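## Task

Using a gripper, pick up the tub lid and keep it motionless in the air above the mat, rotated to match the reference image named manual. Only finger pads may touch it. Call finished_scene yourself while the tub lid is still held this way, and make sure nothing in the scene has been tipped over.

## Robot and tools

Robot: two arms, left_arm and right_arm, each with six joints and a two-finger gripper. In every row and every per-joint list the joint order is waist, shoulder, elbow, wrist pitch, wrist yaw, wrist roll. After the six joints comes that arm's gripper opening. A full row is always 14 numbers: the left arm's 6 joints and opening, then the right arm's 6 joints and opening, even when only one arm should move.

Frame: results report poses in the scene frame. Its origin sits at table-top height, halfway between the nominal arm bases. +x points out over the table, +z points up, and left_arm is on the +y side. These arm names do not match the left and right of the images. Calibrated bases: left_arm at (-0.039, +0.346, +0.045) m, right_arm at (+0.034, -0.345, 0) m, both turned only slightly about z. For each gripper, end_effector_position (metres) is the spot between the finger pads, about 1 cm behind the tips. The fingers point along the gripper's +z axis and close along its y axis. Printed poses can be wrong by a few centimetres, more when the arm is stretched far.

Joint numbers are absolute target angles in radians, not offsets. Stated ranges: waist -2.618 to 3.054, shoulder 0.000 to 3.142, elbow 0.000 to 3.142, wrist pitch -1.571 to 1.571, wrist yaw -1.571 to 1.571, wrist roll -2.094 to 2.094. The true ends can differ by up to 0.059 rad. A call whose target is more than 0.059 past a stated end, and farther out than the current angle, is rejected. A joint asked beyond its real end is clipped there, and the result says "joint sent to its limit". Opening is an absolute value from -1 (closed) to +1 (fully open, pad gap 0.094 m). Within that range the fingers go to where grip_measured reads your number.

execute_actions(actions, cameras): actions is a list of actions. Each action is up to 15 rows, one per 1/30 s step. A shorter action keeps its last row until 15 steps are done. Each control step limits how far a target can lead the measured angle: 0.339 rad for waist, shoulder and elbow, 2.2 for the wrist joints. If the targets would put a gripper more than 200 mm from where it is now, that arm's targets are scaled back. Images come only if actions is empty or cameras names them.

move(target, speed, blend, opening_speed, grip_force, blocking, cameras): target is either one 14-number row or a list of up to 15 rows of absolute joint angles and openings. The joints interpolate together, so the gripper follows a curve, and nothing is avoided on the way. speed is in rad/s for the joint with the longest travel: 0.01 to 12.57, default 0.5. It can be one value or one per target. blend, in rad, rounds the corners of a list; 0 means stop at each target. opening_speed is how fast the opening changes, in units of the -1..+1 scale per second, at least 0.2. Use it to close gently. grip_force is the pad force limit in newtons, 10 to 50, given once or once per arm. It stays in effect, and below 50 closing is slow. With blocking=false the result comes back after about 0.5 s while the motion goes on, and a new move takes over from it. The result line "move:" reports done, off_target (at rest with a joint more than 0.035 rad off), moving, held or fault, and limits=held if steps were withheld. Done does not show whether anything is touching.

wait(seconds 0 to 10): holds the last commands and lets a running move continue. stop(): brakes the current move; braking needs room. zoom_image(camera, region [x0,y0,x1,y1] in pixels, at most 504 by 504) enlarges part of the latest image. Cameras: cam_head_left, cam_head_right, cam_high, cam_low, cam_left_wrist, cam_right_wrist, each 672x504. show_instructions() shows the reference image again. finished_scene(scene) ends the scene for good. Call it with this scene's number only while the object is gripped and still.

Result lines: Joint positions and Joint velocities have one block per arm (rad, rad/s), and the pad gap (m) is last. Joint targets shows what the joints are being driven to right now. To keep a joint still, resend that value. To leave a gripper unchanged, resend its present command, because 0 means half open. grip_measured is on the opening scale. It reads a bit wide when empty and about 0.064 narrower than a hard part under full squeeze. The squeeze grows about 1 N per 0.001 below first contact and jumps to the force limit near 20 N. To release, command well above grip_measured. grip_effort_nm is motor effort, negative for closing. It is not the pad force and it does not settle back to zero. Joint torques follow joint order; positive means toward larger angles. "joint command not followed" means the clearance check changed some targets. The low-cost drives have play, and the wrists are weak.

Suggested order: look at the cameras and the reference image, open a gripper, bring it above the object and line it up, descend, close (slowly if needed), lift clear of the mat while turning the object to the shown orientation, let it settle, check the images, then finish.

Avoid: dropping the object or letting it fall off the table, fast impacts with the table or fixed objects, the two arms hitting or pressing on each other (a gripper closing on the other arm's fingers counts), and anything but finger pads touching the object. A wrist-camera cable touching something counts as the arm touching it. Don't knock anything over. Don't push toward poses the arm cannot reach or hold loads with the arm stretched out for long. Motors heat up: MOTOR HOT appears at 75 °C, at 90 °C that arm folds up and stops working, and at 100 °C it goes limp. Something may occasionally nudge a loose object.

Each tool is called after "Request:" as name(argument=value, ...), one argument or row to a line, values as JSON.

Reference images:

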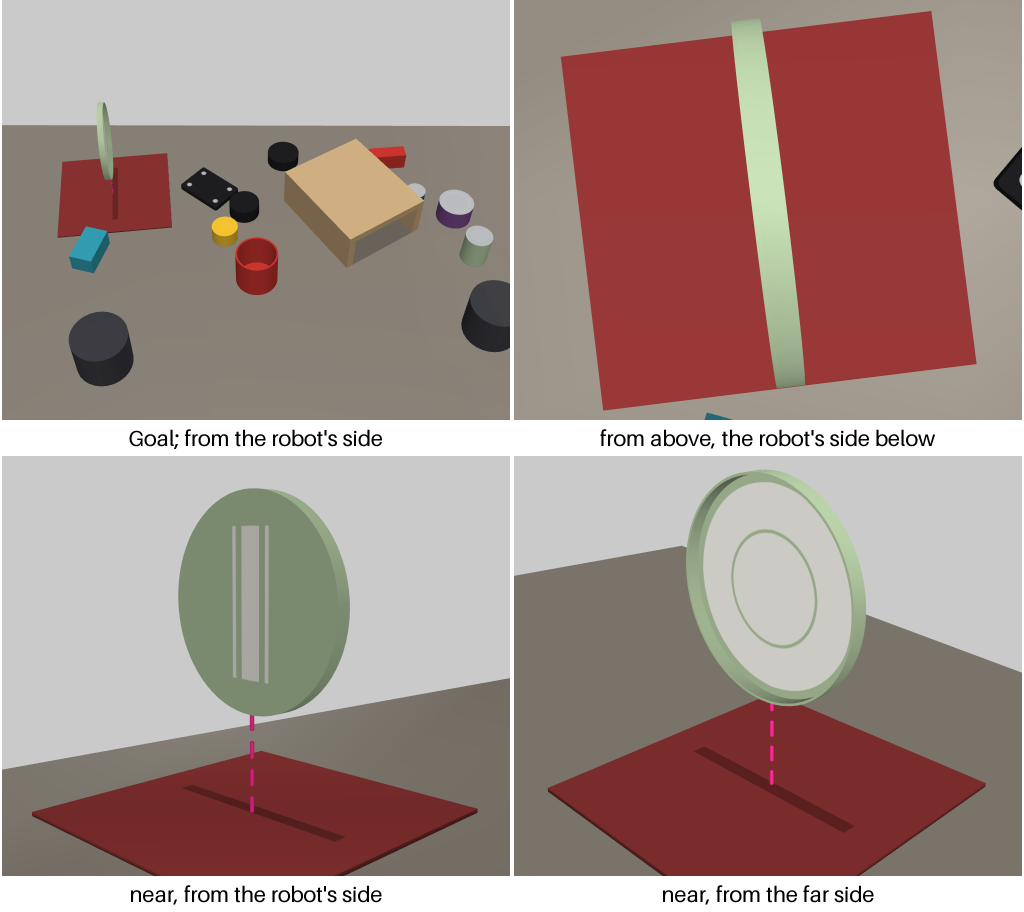

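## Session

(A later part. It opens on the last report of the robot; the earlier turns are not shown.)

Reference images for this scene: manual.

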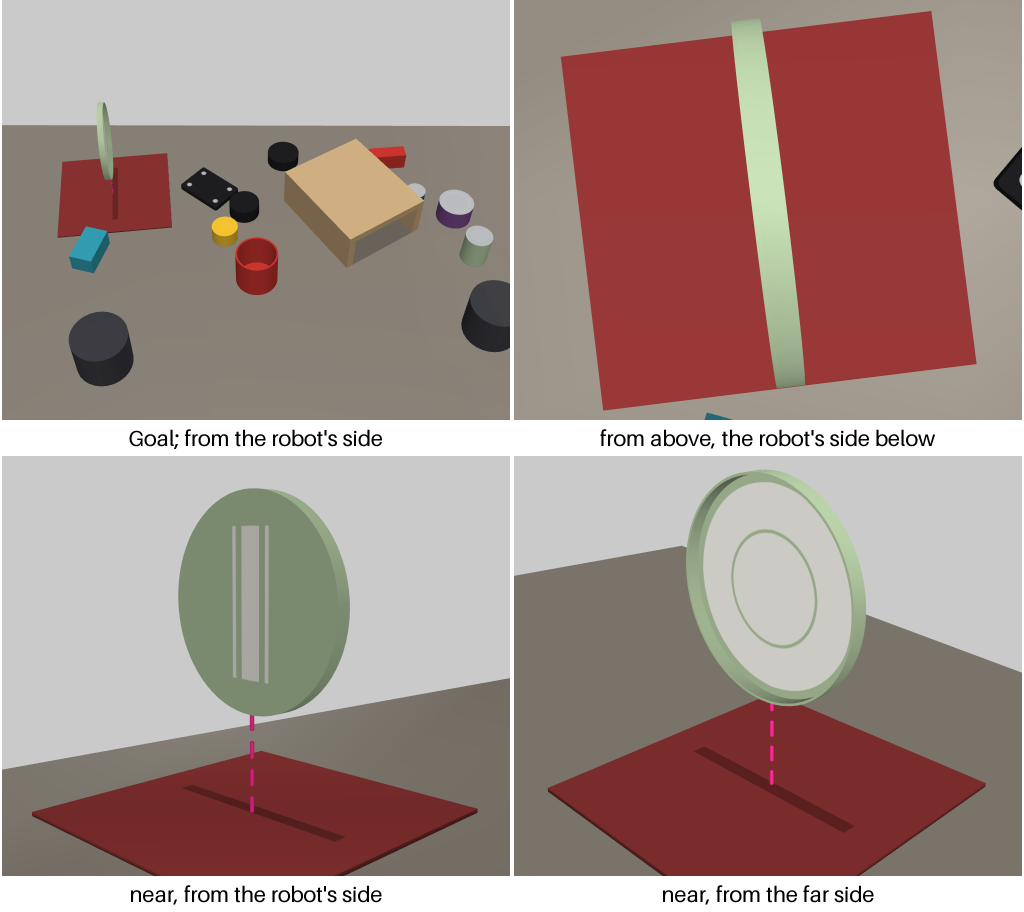

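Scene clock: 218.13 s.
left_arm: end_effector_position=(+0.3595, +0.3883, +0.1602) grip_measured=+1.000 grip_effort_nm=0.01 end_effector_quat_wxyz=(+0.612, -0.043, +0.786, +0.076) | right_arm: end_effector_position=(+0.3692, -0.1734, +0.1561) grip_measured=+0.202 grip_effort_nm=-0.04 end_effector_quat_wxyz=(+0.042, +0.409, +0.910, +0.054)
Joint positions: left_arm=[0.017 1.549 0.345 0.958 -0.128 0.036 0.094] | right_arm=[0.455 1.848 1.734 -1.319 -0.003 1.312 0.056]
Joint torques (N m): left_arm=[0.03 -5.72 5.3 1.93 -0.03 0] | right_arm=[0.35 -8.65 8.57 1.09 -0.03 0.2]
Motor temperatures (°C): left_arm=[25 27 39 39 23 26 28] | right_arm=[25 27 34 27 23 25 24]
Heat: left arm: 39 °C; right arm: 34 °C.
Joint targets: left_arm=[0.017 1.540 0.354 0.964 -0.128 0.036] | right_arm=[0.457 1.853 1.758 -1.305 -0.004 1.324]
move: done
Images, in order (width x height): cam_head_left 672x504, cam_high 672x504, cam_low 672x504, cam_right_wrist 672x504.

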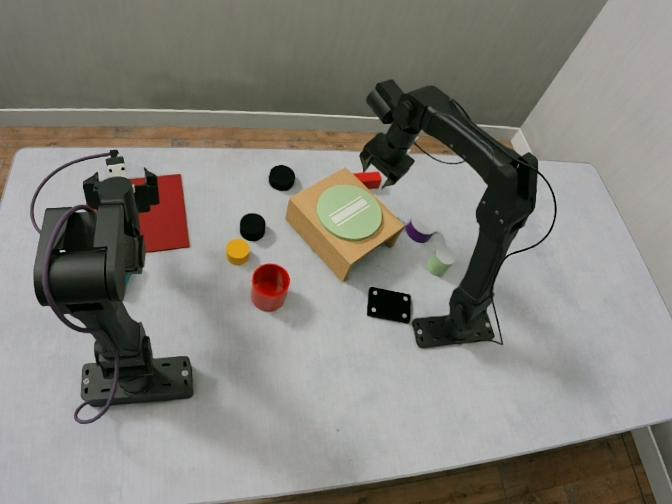

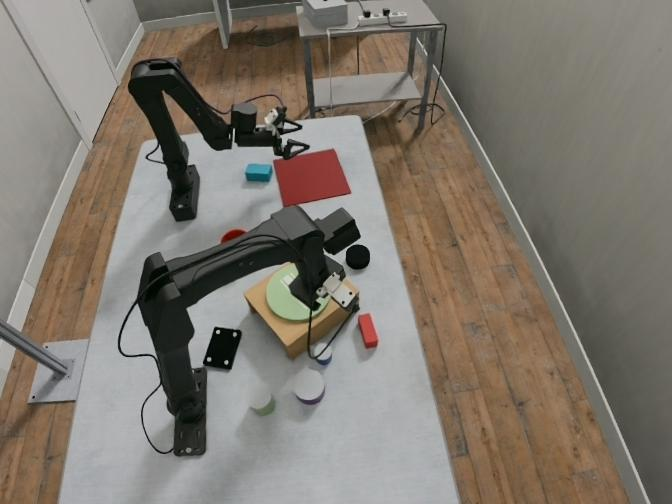

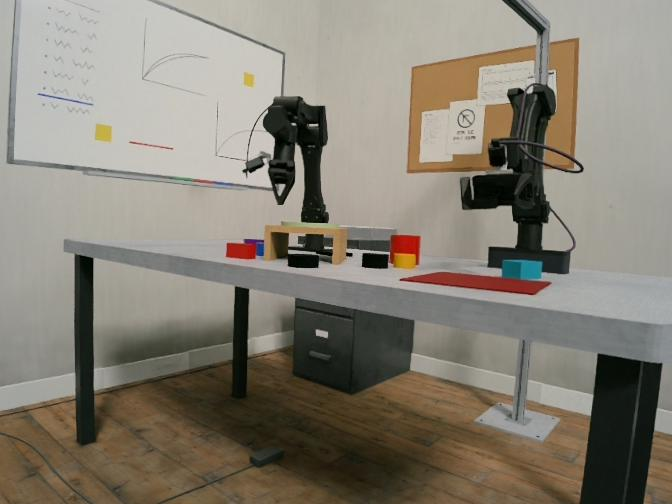

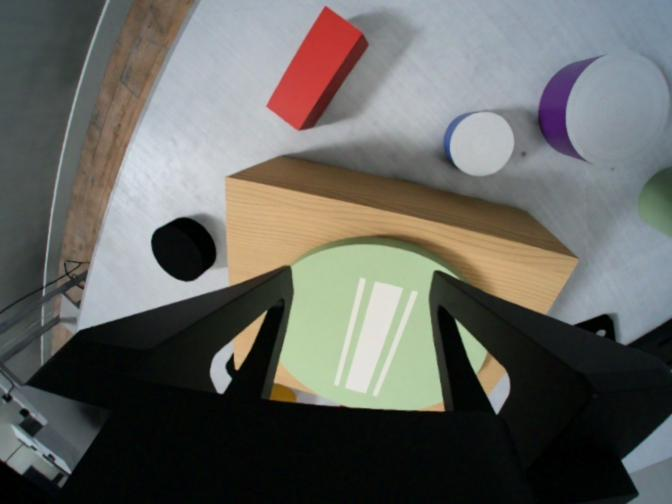

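Request:
move(
  target=[
    [0.017,1.54,0.354,0.964,-0.128,0.036,1,0.427,1.865,1.774,-1.309,0,1.381,0.2],
    [0.017,1.54,0.354,0.964,-0.128,0.036,1,0.427,1.855,1.594,-1.14,0,1.381,0.2],
  ],
  speed=[0.4,0.4],
  blend=[0.02,0],
  cameras=["cam_right_wrist","cam_low"],
)

Request:
zoom_image(
  camera="cam_low",
  region=[240, 150, 370, 280],
)

Request:
zoom_image(
  camera="cam_right_wrist",
  region=[210, 160, 590, 430],
)

Scene clock: 258.03 s.
left_arm: end_effector_position=(+0.3595, +0.3883, +0.1602) grip_measured=+1.000 grip_effort_nm=0.01 end_effector_quat_wxyz=(+0.612, -0.043, +0.786, +0.076) | right_arm: end_effector_position=(+0.3790, -0.1750, +0.1225) grip_measured=+0.202 grip_effort_nm=-0.04 end_effector_quat_wxyz=(+0.048, +0.441, +0.894, +0.064)
Joint positions: left_arm=[0.017 1.549 0.345 0.958 -0.128 0.036 0.094] | right_arm=[0.439 1.849 1.599 -1.16 -0.003 1.37 0.056]
Joint torques (N m): left_arm=[-0.09 -5.75 5.23 1.94 -0.03 -0.01] | right_arm=[-0.21 -8.68 5.83 1.18 0.05 0.16]
Heat: left arm: 40 °C; right arm: 34 °C.
Joint targets: left_arm=[0.017 1.540 0.354 0.964 -0.128 0.036] | right_arm=[0.436 1.855 1.593 -1.139 0.000 1.381]
move: done
Images, in order (width x height): cam_low 672x504, cam_right_wrist 672x504.

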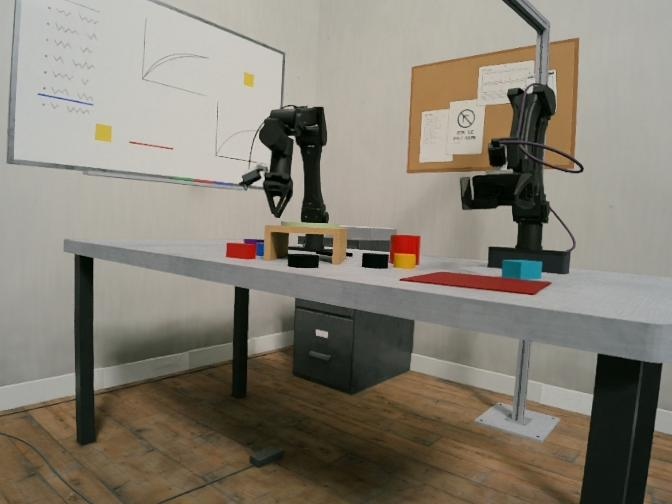

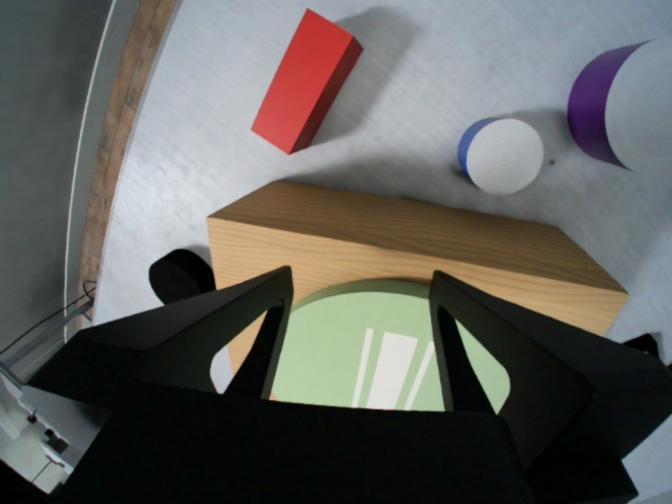

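Scaled by 3.877 from the camera's 672x504 image, which has a finer 960x720 frame.

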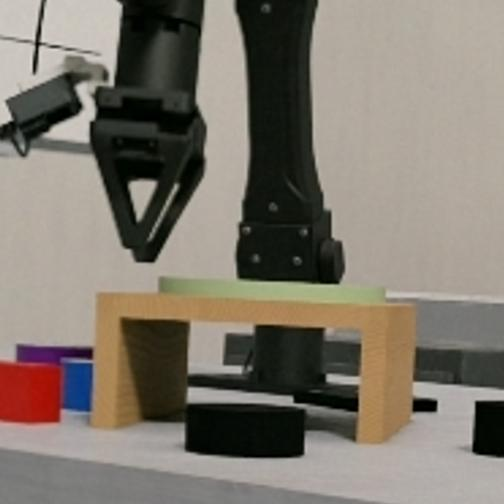

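Scaled by 1.326 from the camera's 672x504 image, which has a finer 960x720 frame.

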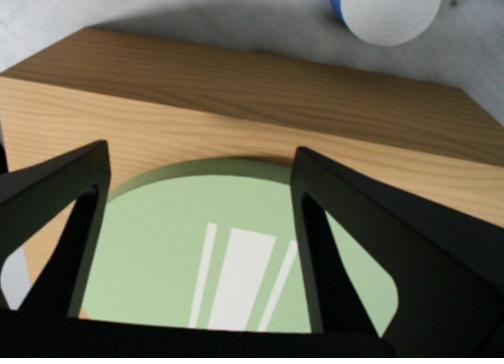

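Request:
move(
  target=[
    [0.017,1.54,0.354,0.964,-0.128,0.036,1,0.418,1.810,1.538,-1.127,0,1.378,0.2],
    [0.017,1.54,0.354,0.964,-0.128,0.036,1,0.418,1.816,1.4625,-1.047,0,1.378,0.2],
  ],
  speed=[0.3,0.25],
  blend=[0.01,0],
  cameras=["cam_right_wrist","cam_low","cam_head_left"],
)

Request:
zoom_image(
  camera="cam_low",
  region=[240, 150, 370, 280],
)

Request:
zoom_image(
  camera="cam_right_wrist",
  region=[210, 160, 590, 430],
)

Scene clock: 275.10 s.
left_arm: end_effector_position=(+0.3595, +0.3883, +0.1602) grip_measured=+1.000 grip_effort_nm=0.01 end_effector_quat_wxyz=(+0.612, -0.043, +0.786, +0.076) | right_arm: end_effector_position=(+0.3713, -0.1886, +0.1017) grip_measured=+0.201 grip_effort_nm=-0.03 end_effector_quat_wxyz=(+0.042, +0.454, +0.888, +0.057)
Joint positions: left_arm=[0.017 1.549 0.345 0.958 -0.128 0.036 0.094] | right_arm=[0.415 1.822 1.484 -1.09 -0.004 1.373 0.056]
Joint torques (N m): left_arm=[-0.09 -5.74 5.19 1.94 -0.05 0.02] | right_arm=[-0.38 -9.48 4.56 1.38 0.05 0.09]
Heat: left arm: 40 °C; right arm: 33 °C.
Joint targets: left_arm=[0.017 1.540 0.354 0.964 -0.128 0.036] | right_arm=[0.410 1.815 1.464 -1.048 -0.001 1.381]
move: off_target (right_arm); right_arm: the wrist pitch is farthest, 0.043 rad from its target
Images, in order (width x height): cam_head_left 672x504, cam_low 672x504, cam_right_wrist 672x504.

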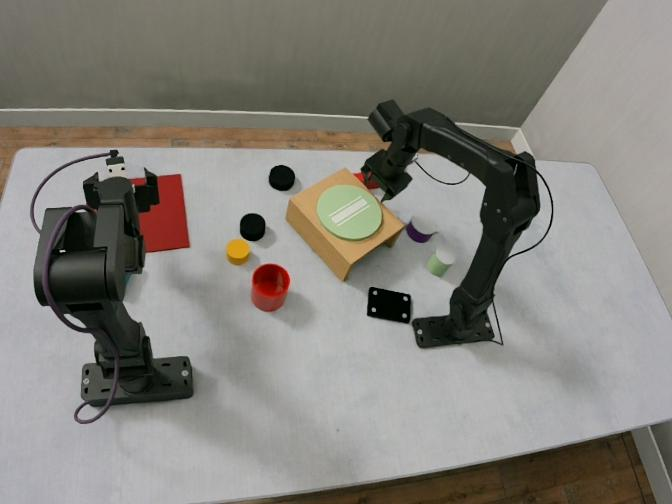

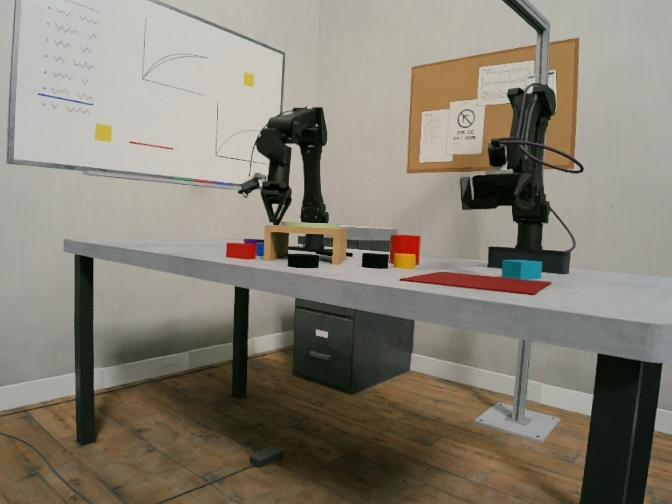

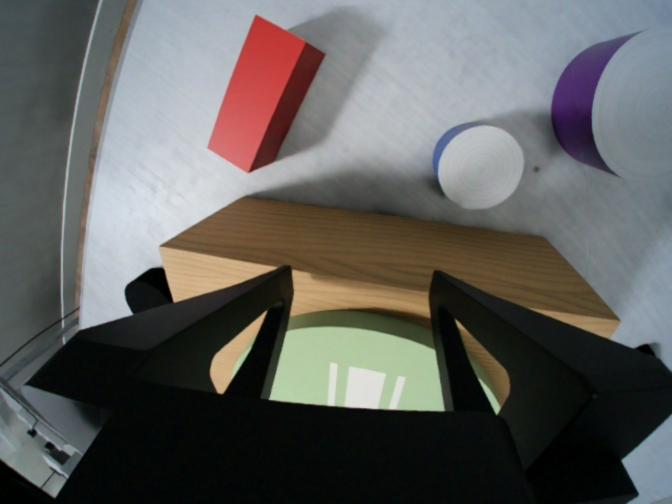

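Scaled by 3.877 from the camera's 672x504 image, which has a finer 960x720 frame.

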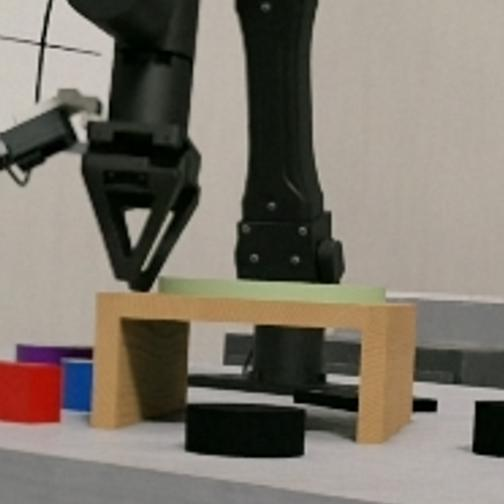

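Scaled by 1.326 from the camera's 672x504 image, which has a finer 960x720 frame.

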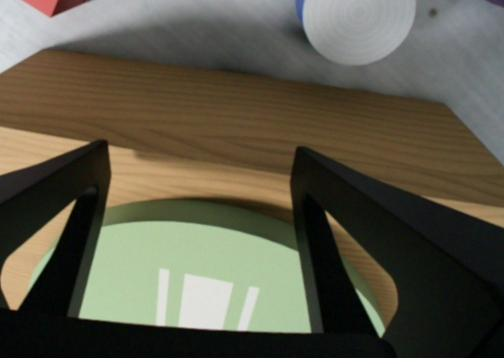

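Request:
move(
  target=[-0.228,1.988,0.758,1.07,1.366,1.571,0.3,0.5765,1.7904,1.4313,-1.0409,0,1.5325,0.2],
  speed=0.5,
  cameras=["all"],
)

Request:
zoom_image(
  camera="cam_low",
  region=[240, 150, 400, 280],
)

Request:
zoom_image(
  camera="cam_head_left",
  region=[220, 140, 420, 290],
)

Request:
zoom_image(
  camera="cam_high",
  region=[220, 180, 380, 340],
)

Scene clock: 346.20 s.
left_arm: end_effector_position=(+0.2898, +0.1022, +0.1728) grip_measured=+0.302 grip_effort_nm=-0.07 end_effector_quat_wxyz=(+0.688, +0.719, +0.081, -0.055) | right_arm: end_effector_position=(+0.3497, -0.1455, +0.1025) grip_measured=+0.201 grip_effort_nm=-0.03 end_effector_quat_wxyz=(+0.056, +0.451, +0.888, +0.067)
Joint positions: left_arm=[-0.227 1.972 0.735 1.038 1.336 1.572 0.061] | right_arm=[0.56 1.799 1.453 -1.052 0.029 1.511 0.056]
Joint torques (N m): left_arm=[-0.49 -6.83 5.89 1.73 0.3 0.09] | right_arm=[1.33 -9.33 4.62 1.14 -0.18 0.21]
Heat: left arm: 40 °C; right arm: 32 °C.
Joint targets: left_arm=[-0.231 1.989 0.759 1.071 1.359 1.578] | right_arm=[0.576 1.791 1.431 -1.040 0.008 1.529]
move: done

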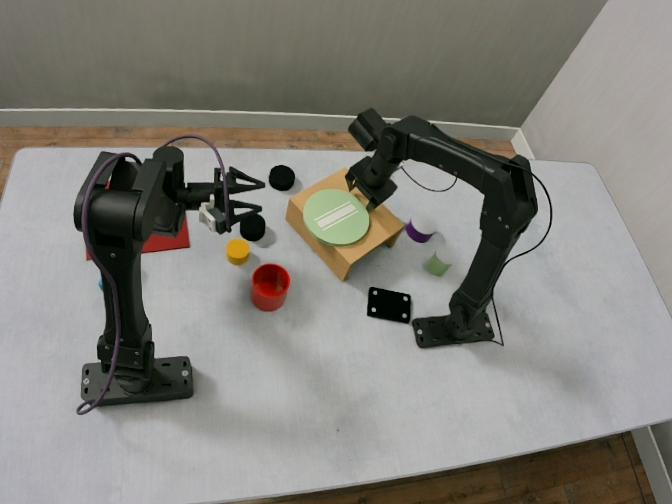

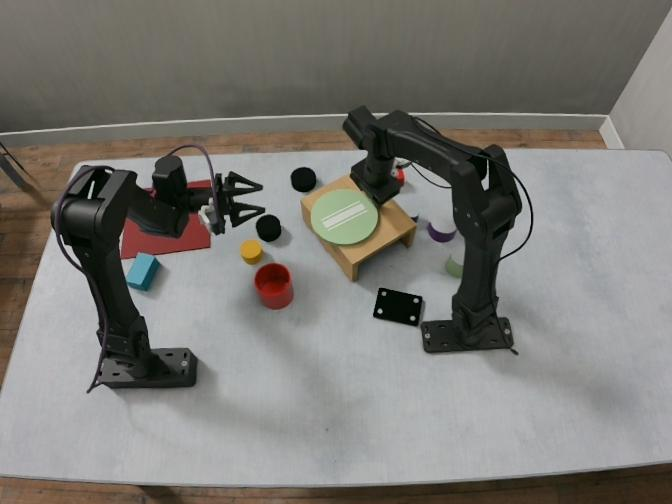

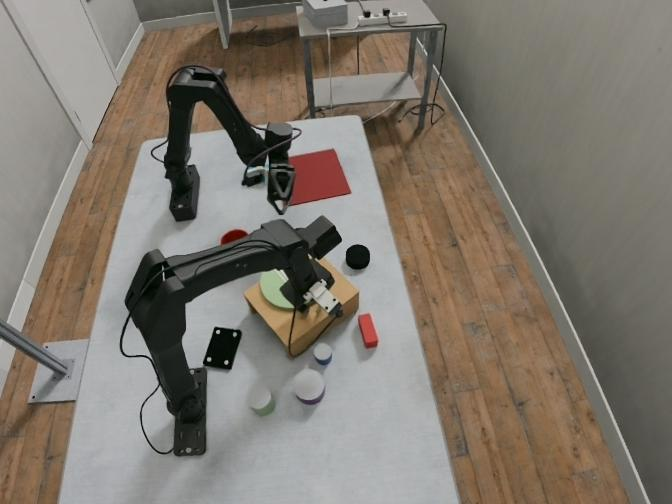

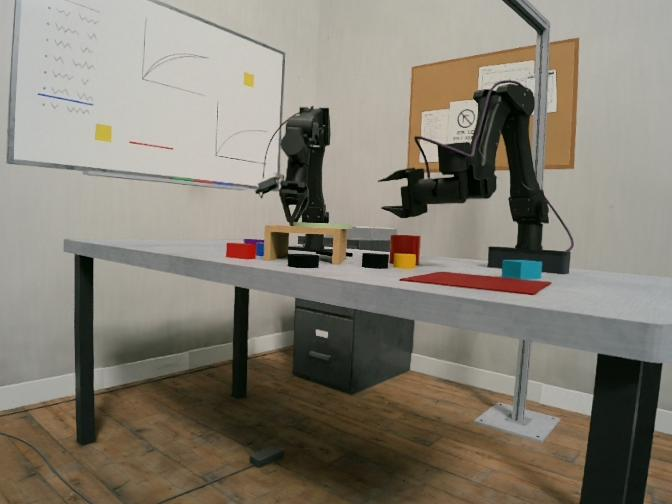

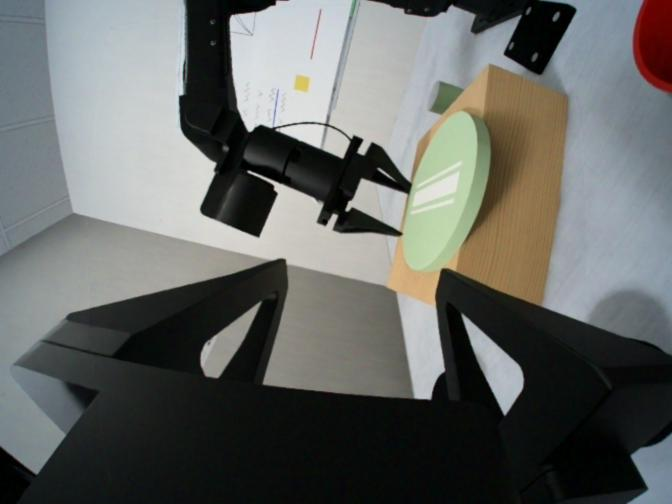

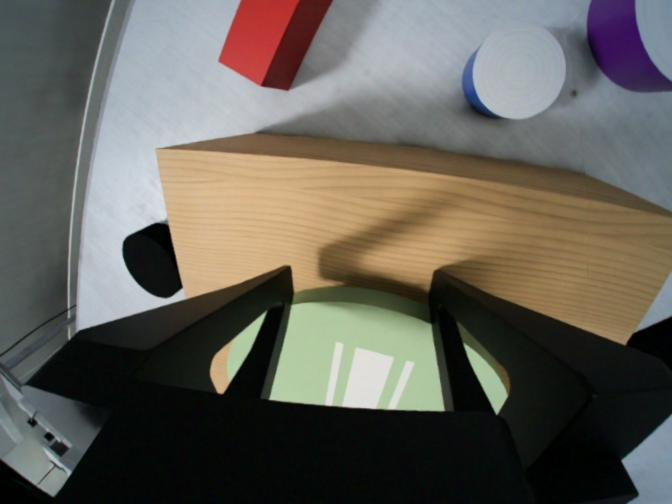

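Scaled by 3.150 from the camera's 672x504 image, which has a finer 960x720 frame.

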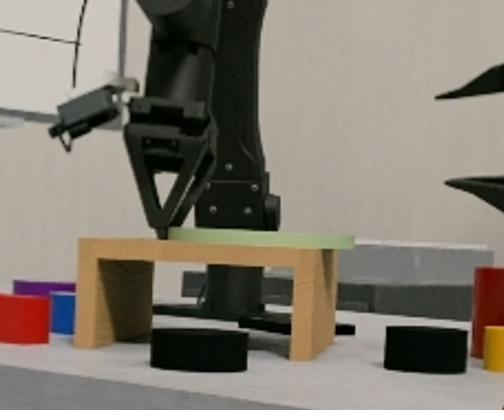

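Scaled by 2.520 from the camera's 672x504 image, which has a finer 960x720 frame.

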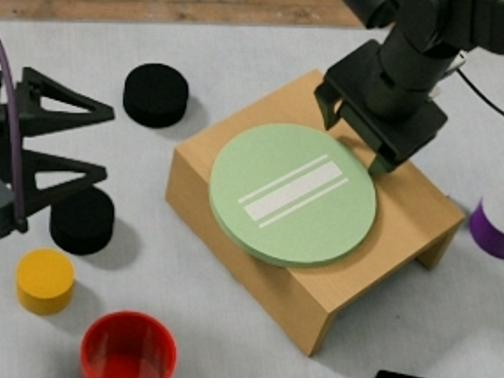

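Scaled by 3.150 from the camera's 672x504 image, which has a finer 960x720 frame.

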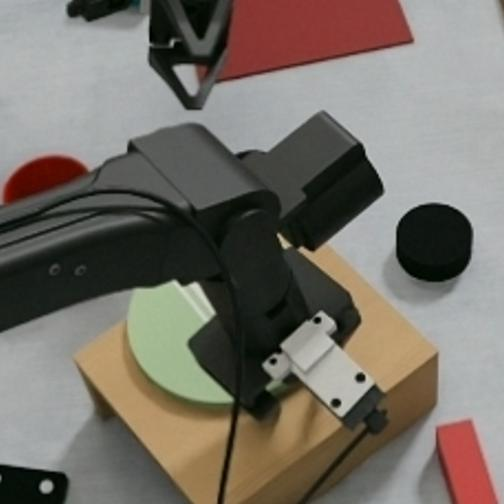

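Request:
move(
  target=[-0.228,1.988,0.758,1.07,1.366,1.571,0.3,0.6556,1.7904,1.4313,-1.0409,0,1.6126,0.2],
  speed=0.1,
  cameras=["cam_left_wrist","cam_right_wrist","cam_low","cam_head_left"],
)

Request:
zoom_image(
  camera="cam_low",
  region=[240, 150, 400, 280],
)

Request:
zoom_image(
  camera="cam_head_left",
  region=[220, 140, 420, 290],
)

Scene clock: 355.50 s.
left_arm: end_effector_position=(+0.2884, +0.1021, +0.1731) grip_measured=+0.302 grip_effort_nm=-0.07 end_effector_quat_wxyz=(+0.689, +0.718, +0.079, -0.058) | right_arm: end_effector_position=(+0.3328, -0.1210, +0.1025) grip_measured=+0.201 grip_effort_nm=-0.02 end_effector_quat_wxyz=(+0.051, +0.453, +0.887, +0.072)
Joint positions: left_arm=[-0.227 1.972 0.735 1.038 1.343 1.572 0.061] | right_arm=[0.64 1.799 1.453 -1.052 0.029 1.594 0.056]
Joint torques (N m): left_arm=[-0.08 -6.84 5.89 1.72 0.33 -0.04] | right_arm=[1.31 -9.35 4.57 1.09 -0.29 0.24]
Heat: left arm: 39 °C; right arm: 32 °C.
Joint targets: left_arm=[-0.228 1.988 0.758 1.070 1.366 1.570] | right_arm=[0.656 1.790 1.431 -1.041 -0.001 1.613]
move: done
Images, in order (width x height): cam_head_left 672x504, cam_low 672x504, cam_left_wrist 672x504, cam_right_wrist 672x504.

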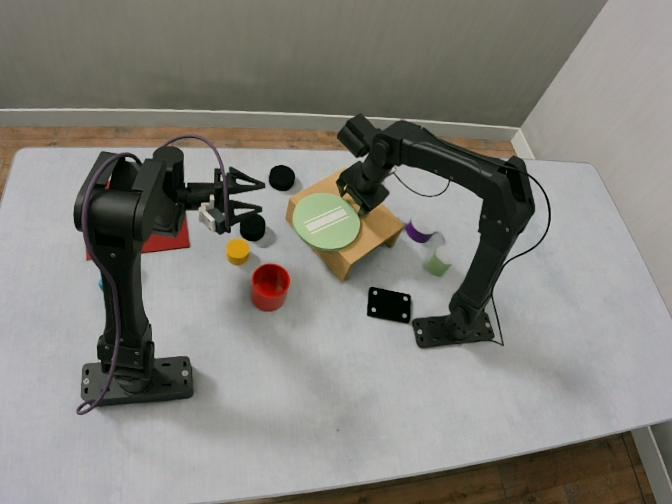

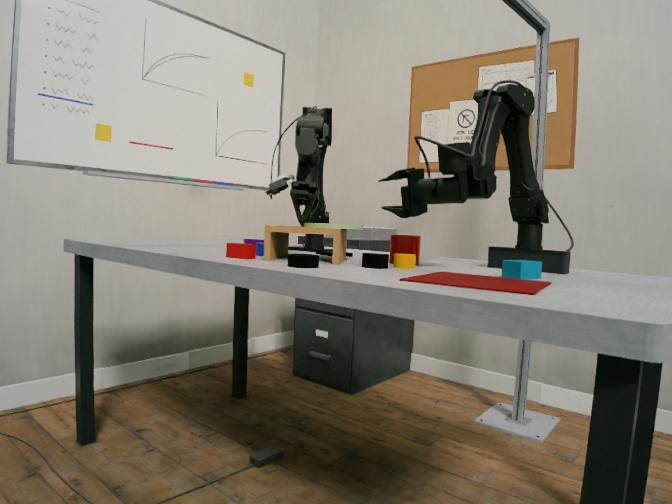

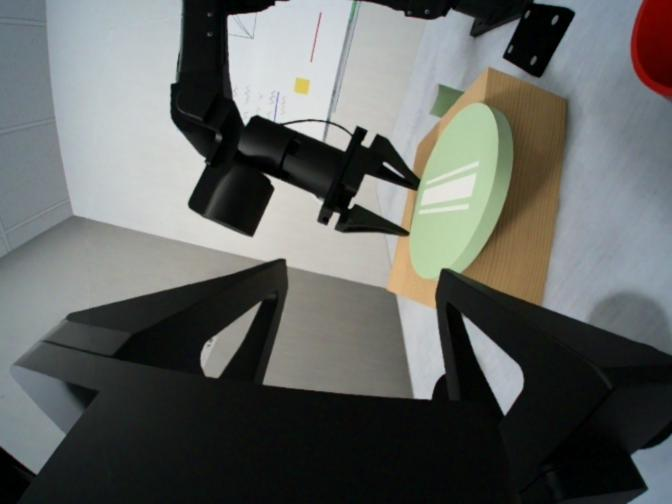

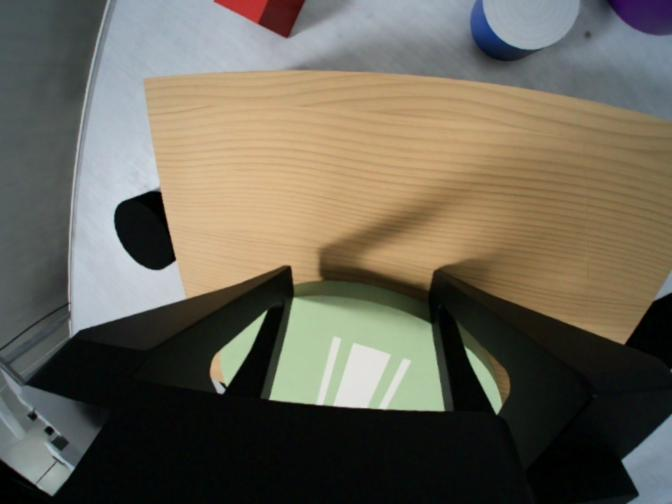

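Scaled by 3.150 from the camera's 672x504 image, which has a finer 960x720 frame.

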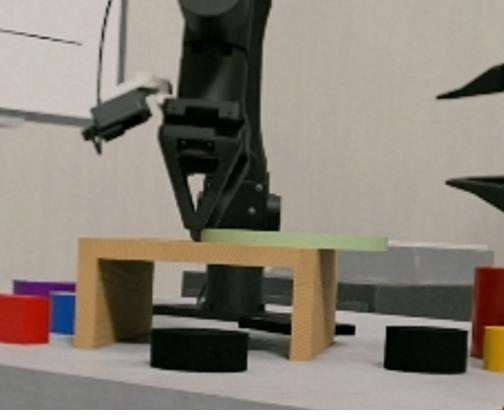

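Scaled by 2.520 from the camera's 672x504 image, which has a finer 960x720 frame.

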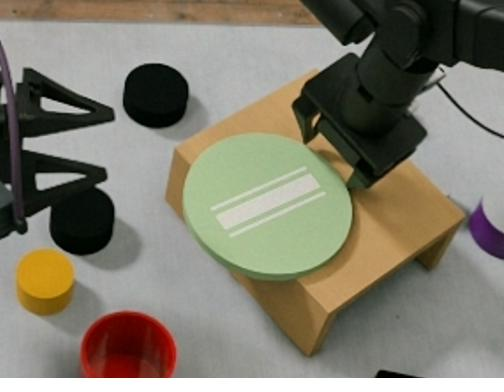

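Request:
zoom_image(
  camera="cam_left_wrist",
  region=[380, 60, 672, 480],
)

Request:
zoom_image(
  camera="cam_head_left",
  region=[170, 140, 370, 290],
)

Scaled by 1.200 from the camera's 672x504 image, which has a finer 960x720 frame.

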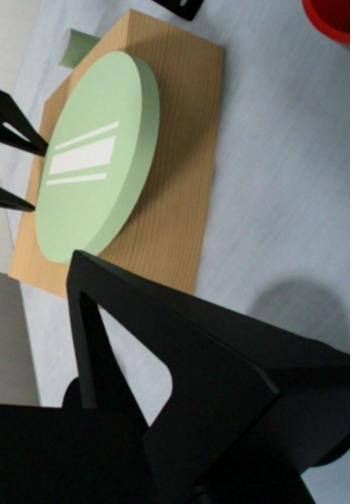

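Scaled by 2.520 from the camera's 672x504 image, which has a finer 960x720 frame.

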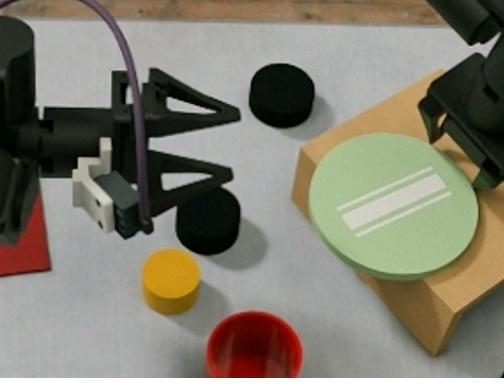

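Request:
zoom_image(
  camera="cam_low",
  region=[340, 150, 480, 290],
)

Scaled by 3.600 from the camera's 672x504 image, which has a finer 960x720 frame.

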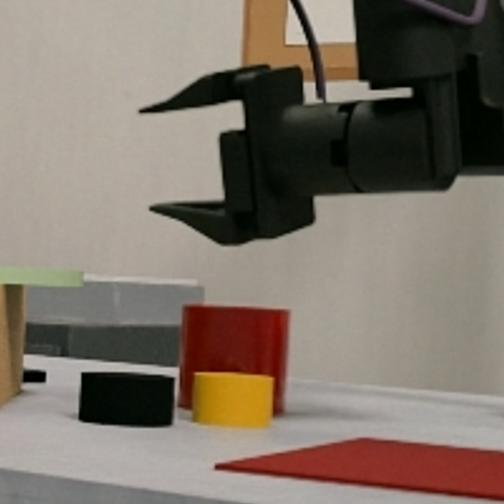

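Request:
move(
  target=[-0.34,2.30,0.805,1.40,1.247,1.70,0.2,0.645,1.7904,1.4313,-1.0409,0.02,1.60,0.2],
  speed=0.4,
  cameras=["cam_left_wrist","cam_low","cam_head_left"],
)

Request:
zoom_image(
  camera="cam_low",
  region=[270, 160, 430, 290],
)

Request:
zoom_image(
  camera="cam_head_left",
  region=[170, 140, 390, 290],
)

Scene clock: 423.57 s.
left_arm: end_effector_position=(+0.2871, +0.0651, +0.1049) grip_measured=+0.202 grip_effort_nm=-0.07 end_effector_quat_wxyz=(+0.691, +0.723, +0.009, -0.003) | right_arm: end_effector_position=(+0.3330, -0.1212, +0.1025) grip_measured=+0.201 grip_effort_nm=-0.02 end_effector_quat_wxyz=(+0.051, +0.453, +0.887, +0.071)
Joint positions: left_arm=[-0.333 2.284 0.786 1.35 1.256 1.695 0.056] | right_arm=[0.64 1.799 1.453 -1.052 0.031 1.594 0.056]
Joint torques (N m): left_arm=[-0.34 -8.1 4.57 1.95 -0.01 0.06] | right_arm=[0.31 -9.25 4.49 1.12 -0.06 0.09]
Heat: left arm: 39 °C; right arm: 31 °C.
Joint targets: left_arm=[-0.337 2.299 0.805 1.399 1.248 1.700] | right_arm=[0.645 1.790 1.431 -1.041 0.020 1.600]
move: off_target (left_arm); left_arm: the wrist pitch is farthest, 0.050 rad from its target
Images, in order (width x height): cam_head_left 672x504, cam_low 672x504, cam_left_wrist 672x504.

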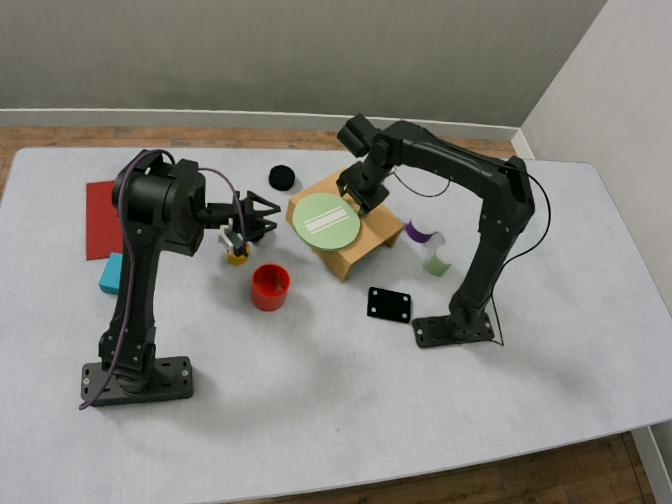

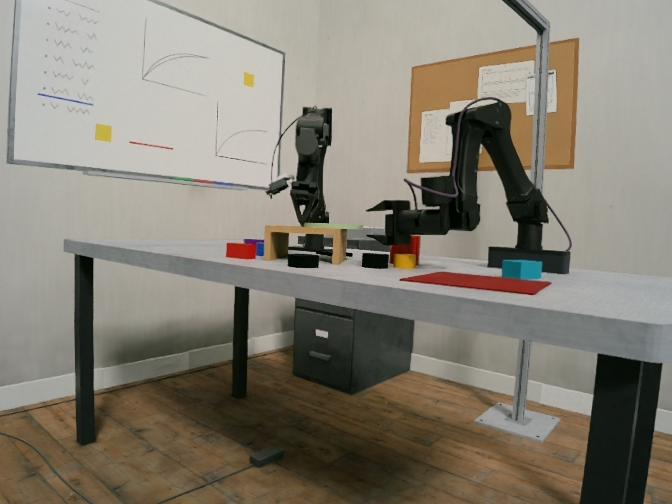

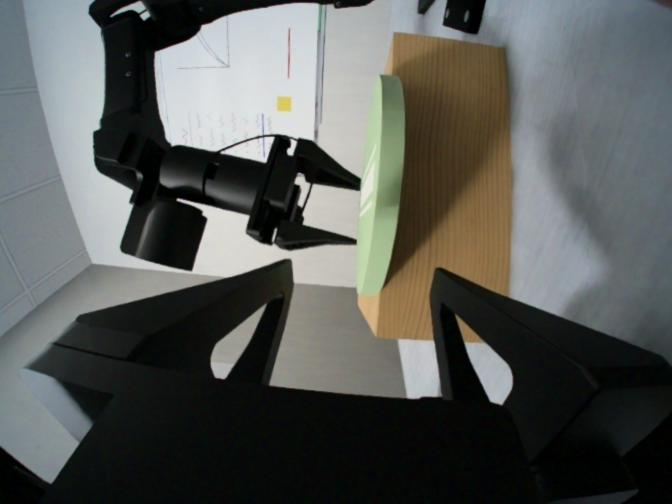

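Scaled by 3.150 from the camera's 672x504 image, which has a finer 960x720 frame.

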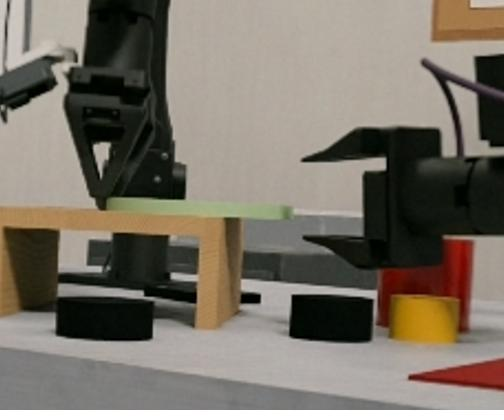

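Scaled by 2.291 from the camera's 672x504 image, which has a finer 960x720 frame.

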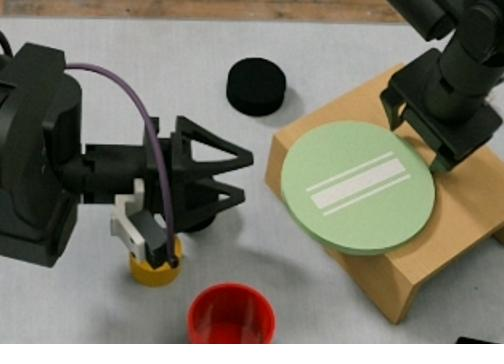

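Request:
move(
  target=[-0.517,2.391,0.878,1.515,1.078,1.615,0.2,0.645,1.7904,1.4313,-1.0409,0.02,1.60,0.2],
  speed=0.2,
  cameras=["cam_left_wrist","cam_low","cam_head_left"],
)

Request:
zoom_image(
  camera="cam_low",
  region=[270, 160, 430, 290],
)

Request:
zoom_image(
  camera="cam_head_left",
  region=[170, 140, 390, 290],
)

Scene clock: 444.33 s.
left_arm: end_effector_position=(+0.2749, +0.0021, +0.0978) grip_measured=+0.202 grip_effort_nm=-0.07 end_effector_quat_wxyz=(+0.698, +0.717, -0.001, +0.001) | right_arm: end_effector_position=(+0.3330, -0.1212, +0.1025) grip_measured=+0.201 grip_effort_nm=-0.03 end_effector_quat_wxyz=(+0.051, +0.453, +0.887, +0.071)
Joint positions: left_arm=[-0.512 2.371 0.859 1.454 1.087 1.626 0.056] | right_arm=[0.64 1.799 1.453 -1.052 0.031 1.594 0.056]
Joint torques (N m): left_arm=[-0.2 -8.27 4.45 2.14 -0.08 -0.11] | right_arm=[0.53 -9.24 4.4 1.14 -0.08 0.04]
Heat: left arm: 39 °C; right arm: 31 °C.
Joint targets: left_arm=[-0.514 2.391 0.877 1.516 1.078 1.615] | right_arm=[0.645 1.790 1.431 -1.041 0.020 1.600]
move: off_target (left_arm); left_arm: the wrist pitch is farthest, 0.061 rad from its target
Images, in order (width x height): cam_head_left 672x504, cam_low 672x504, cam_left_wrist 672x504.

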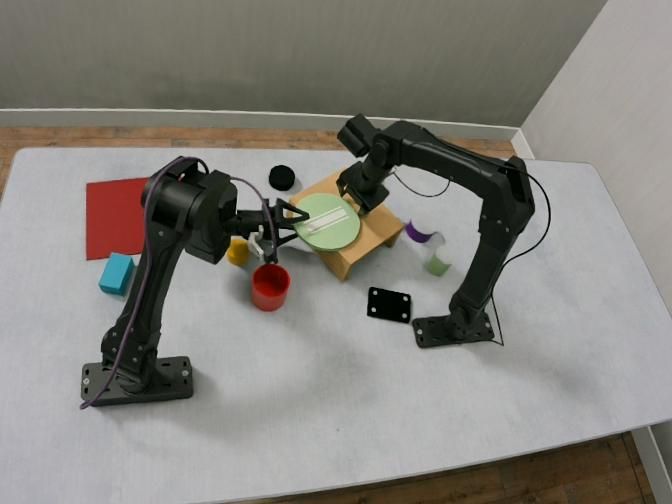

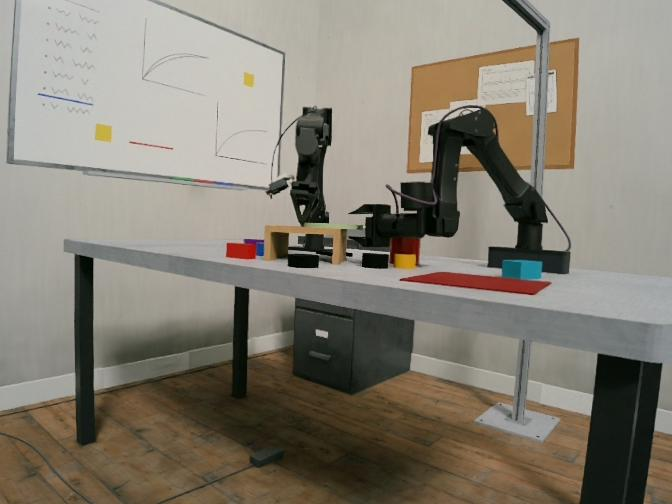

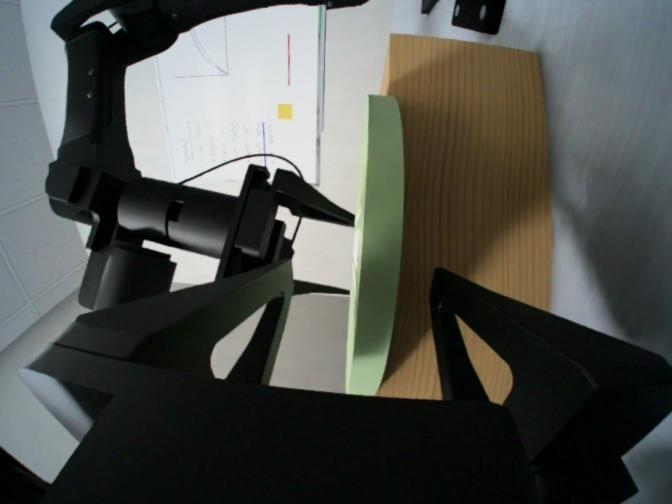

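Scaled by 3.150 from the camera's 672x504 image, which has a finer 960x720 frame.

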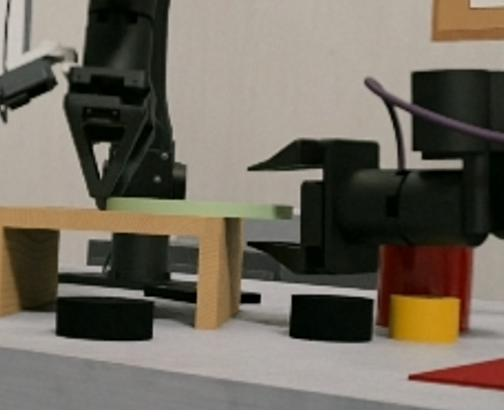

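Scaled by 2.291 from the camera's 672x504 image, which has a finer 960x720 frame.

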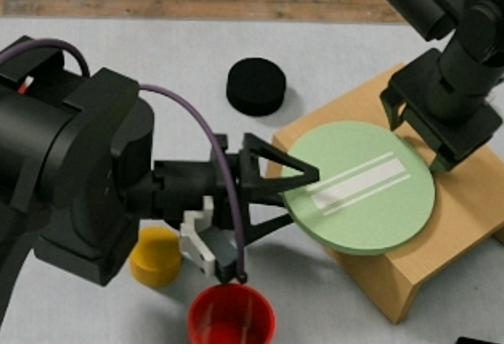

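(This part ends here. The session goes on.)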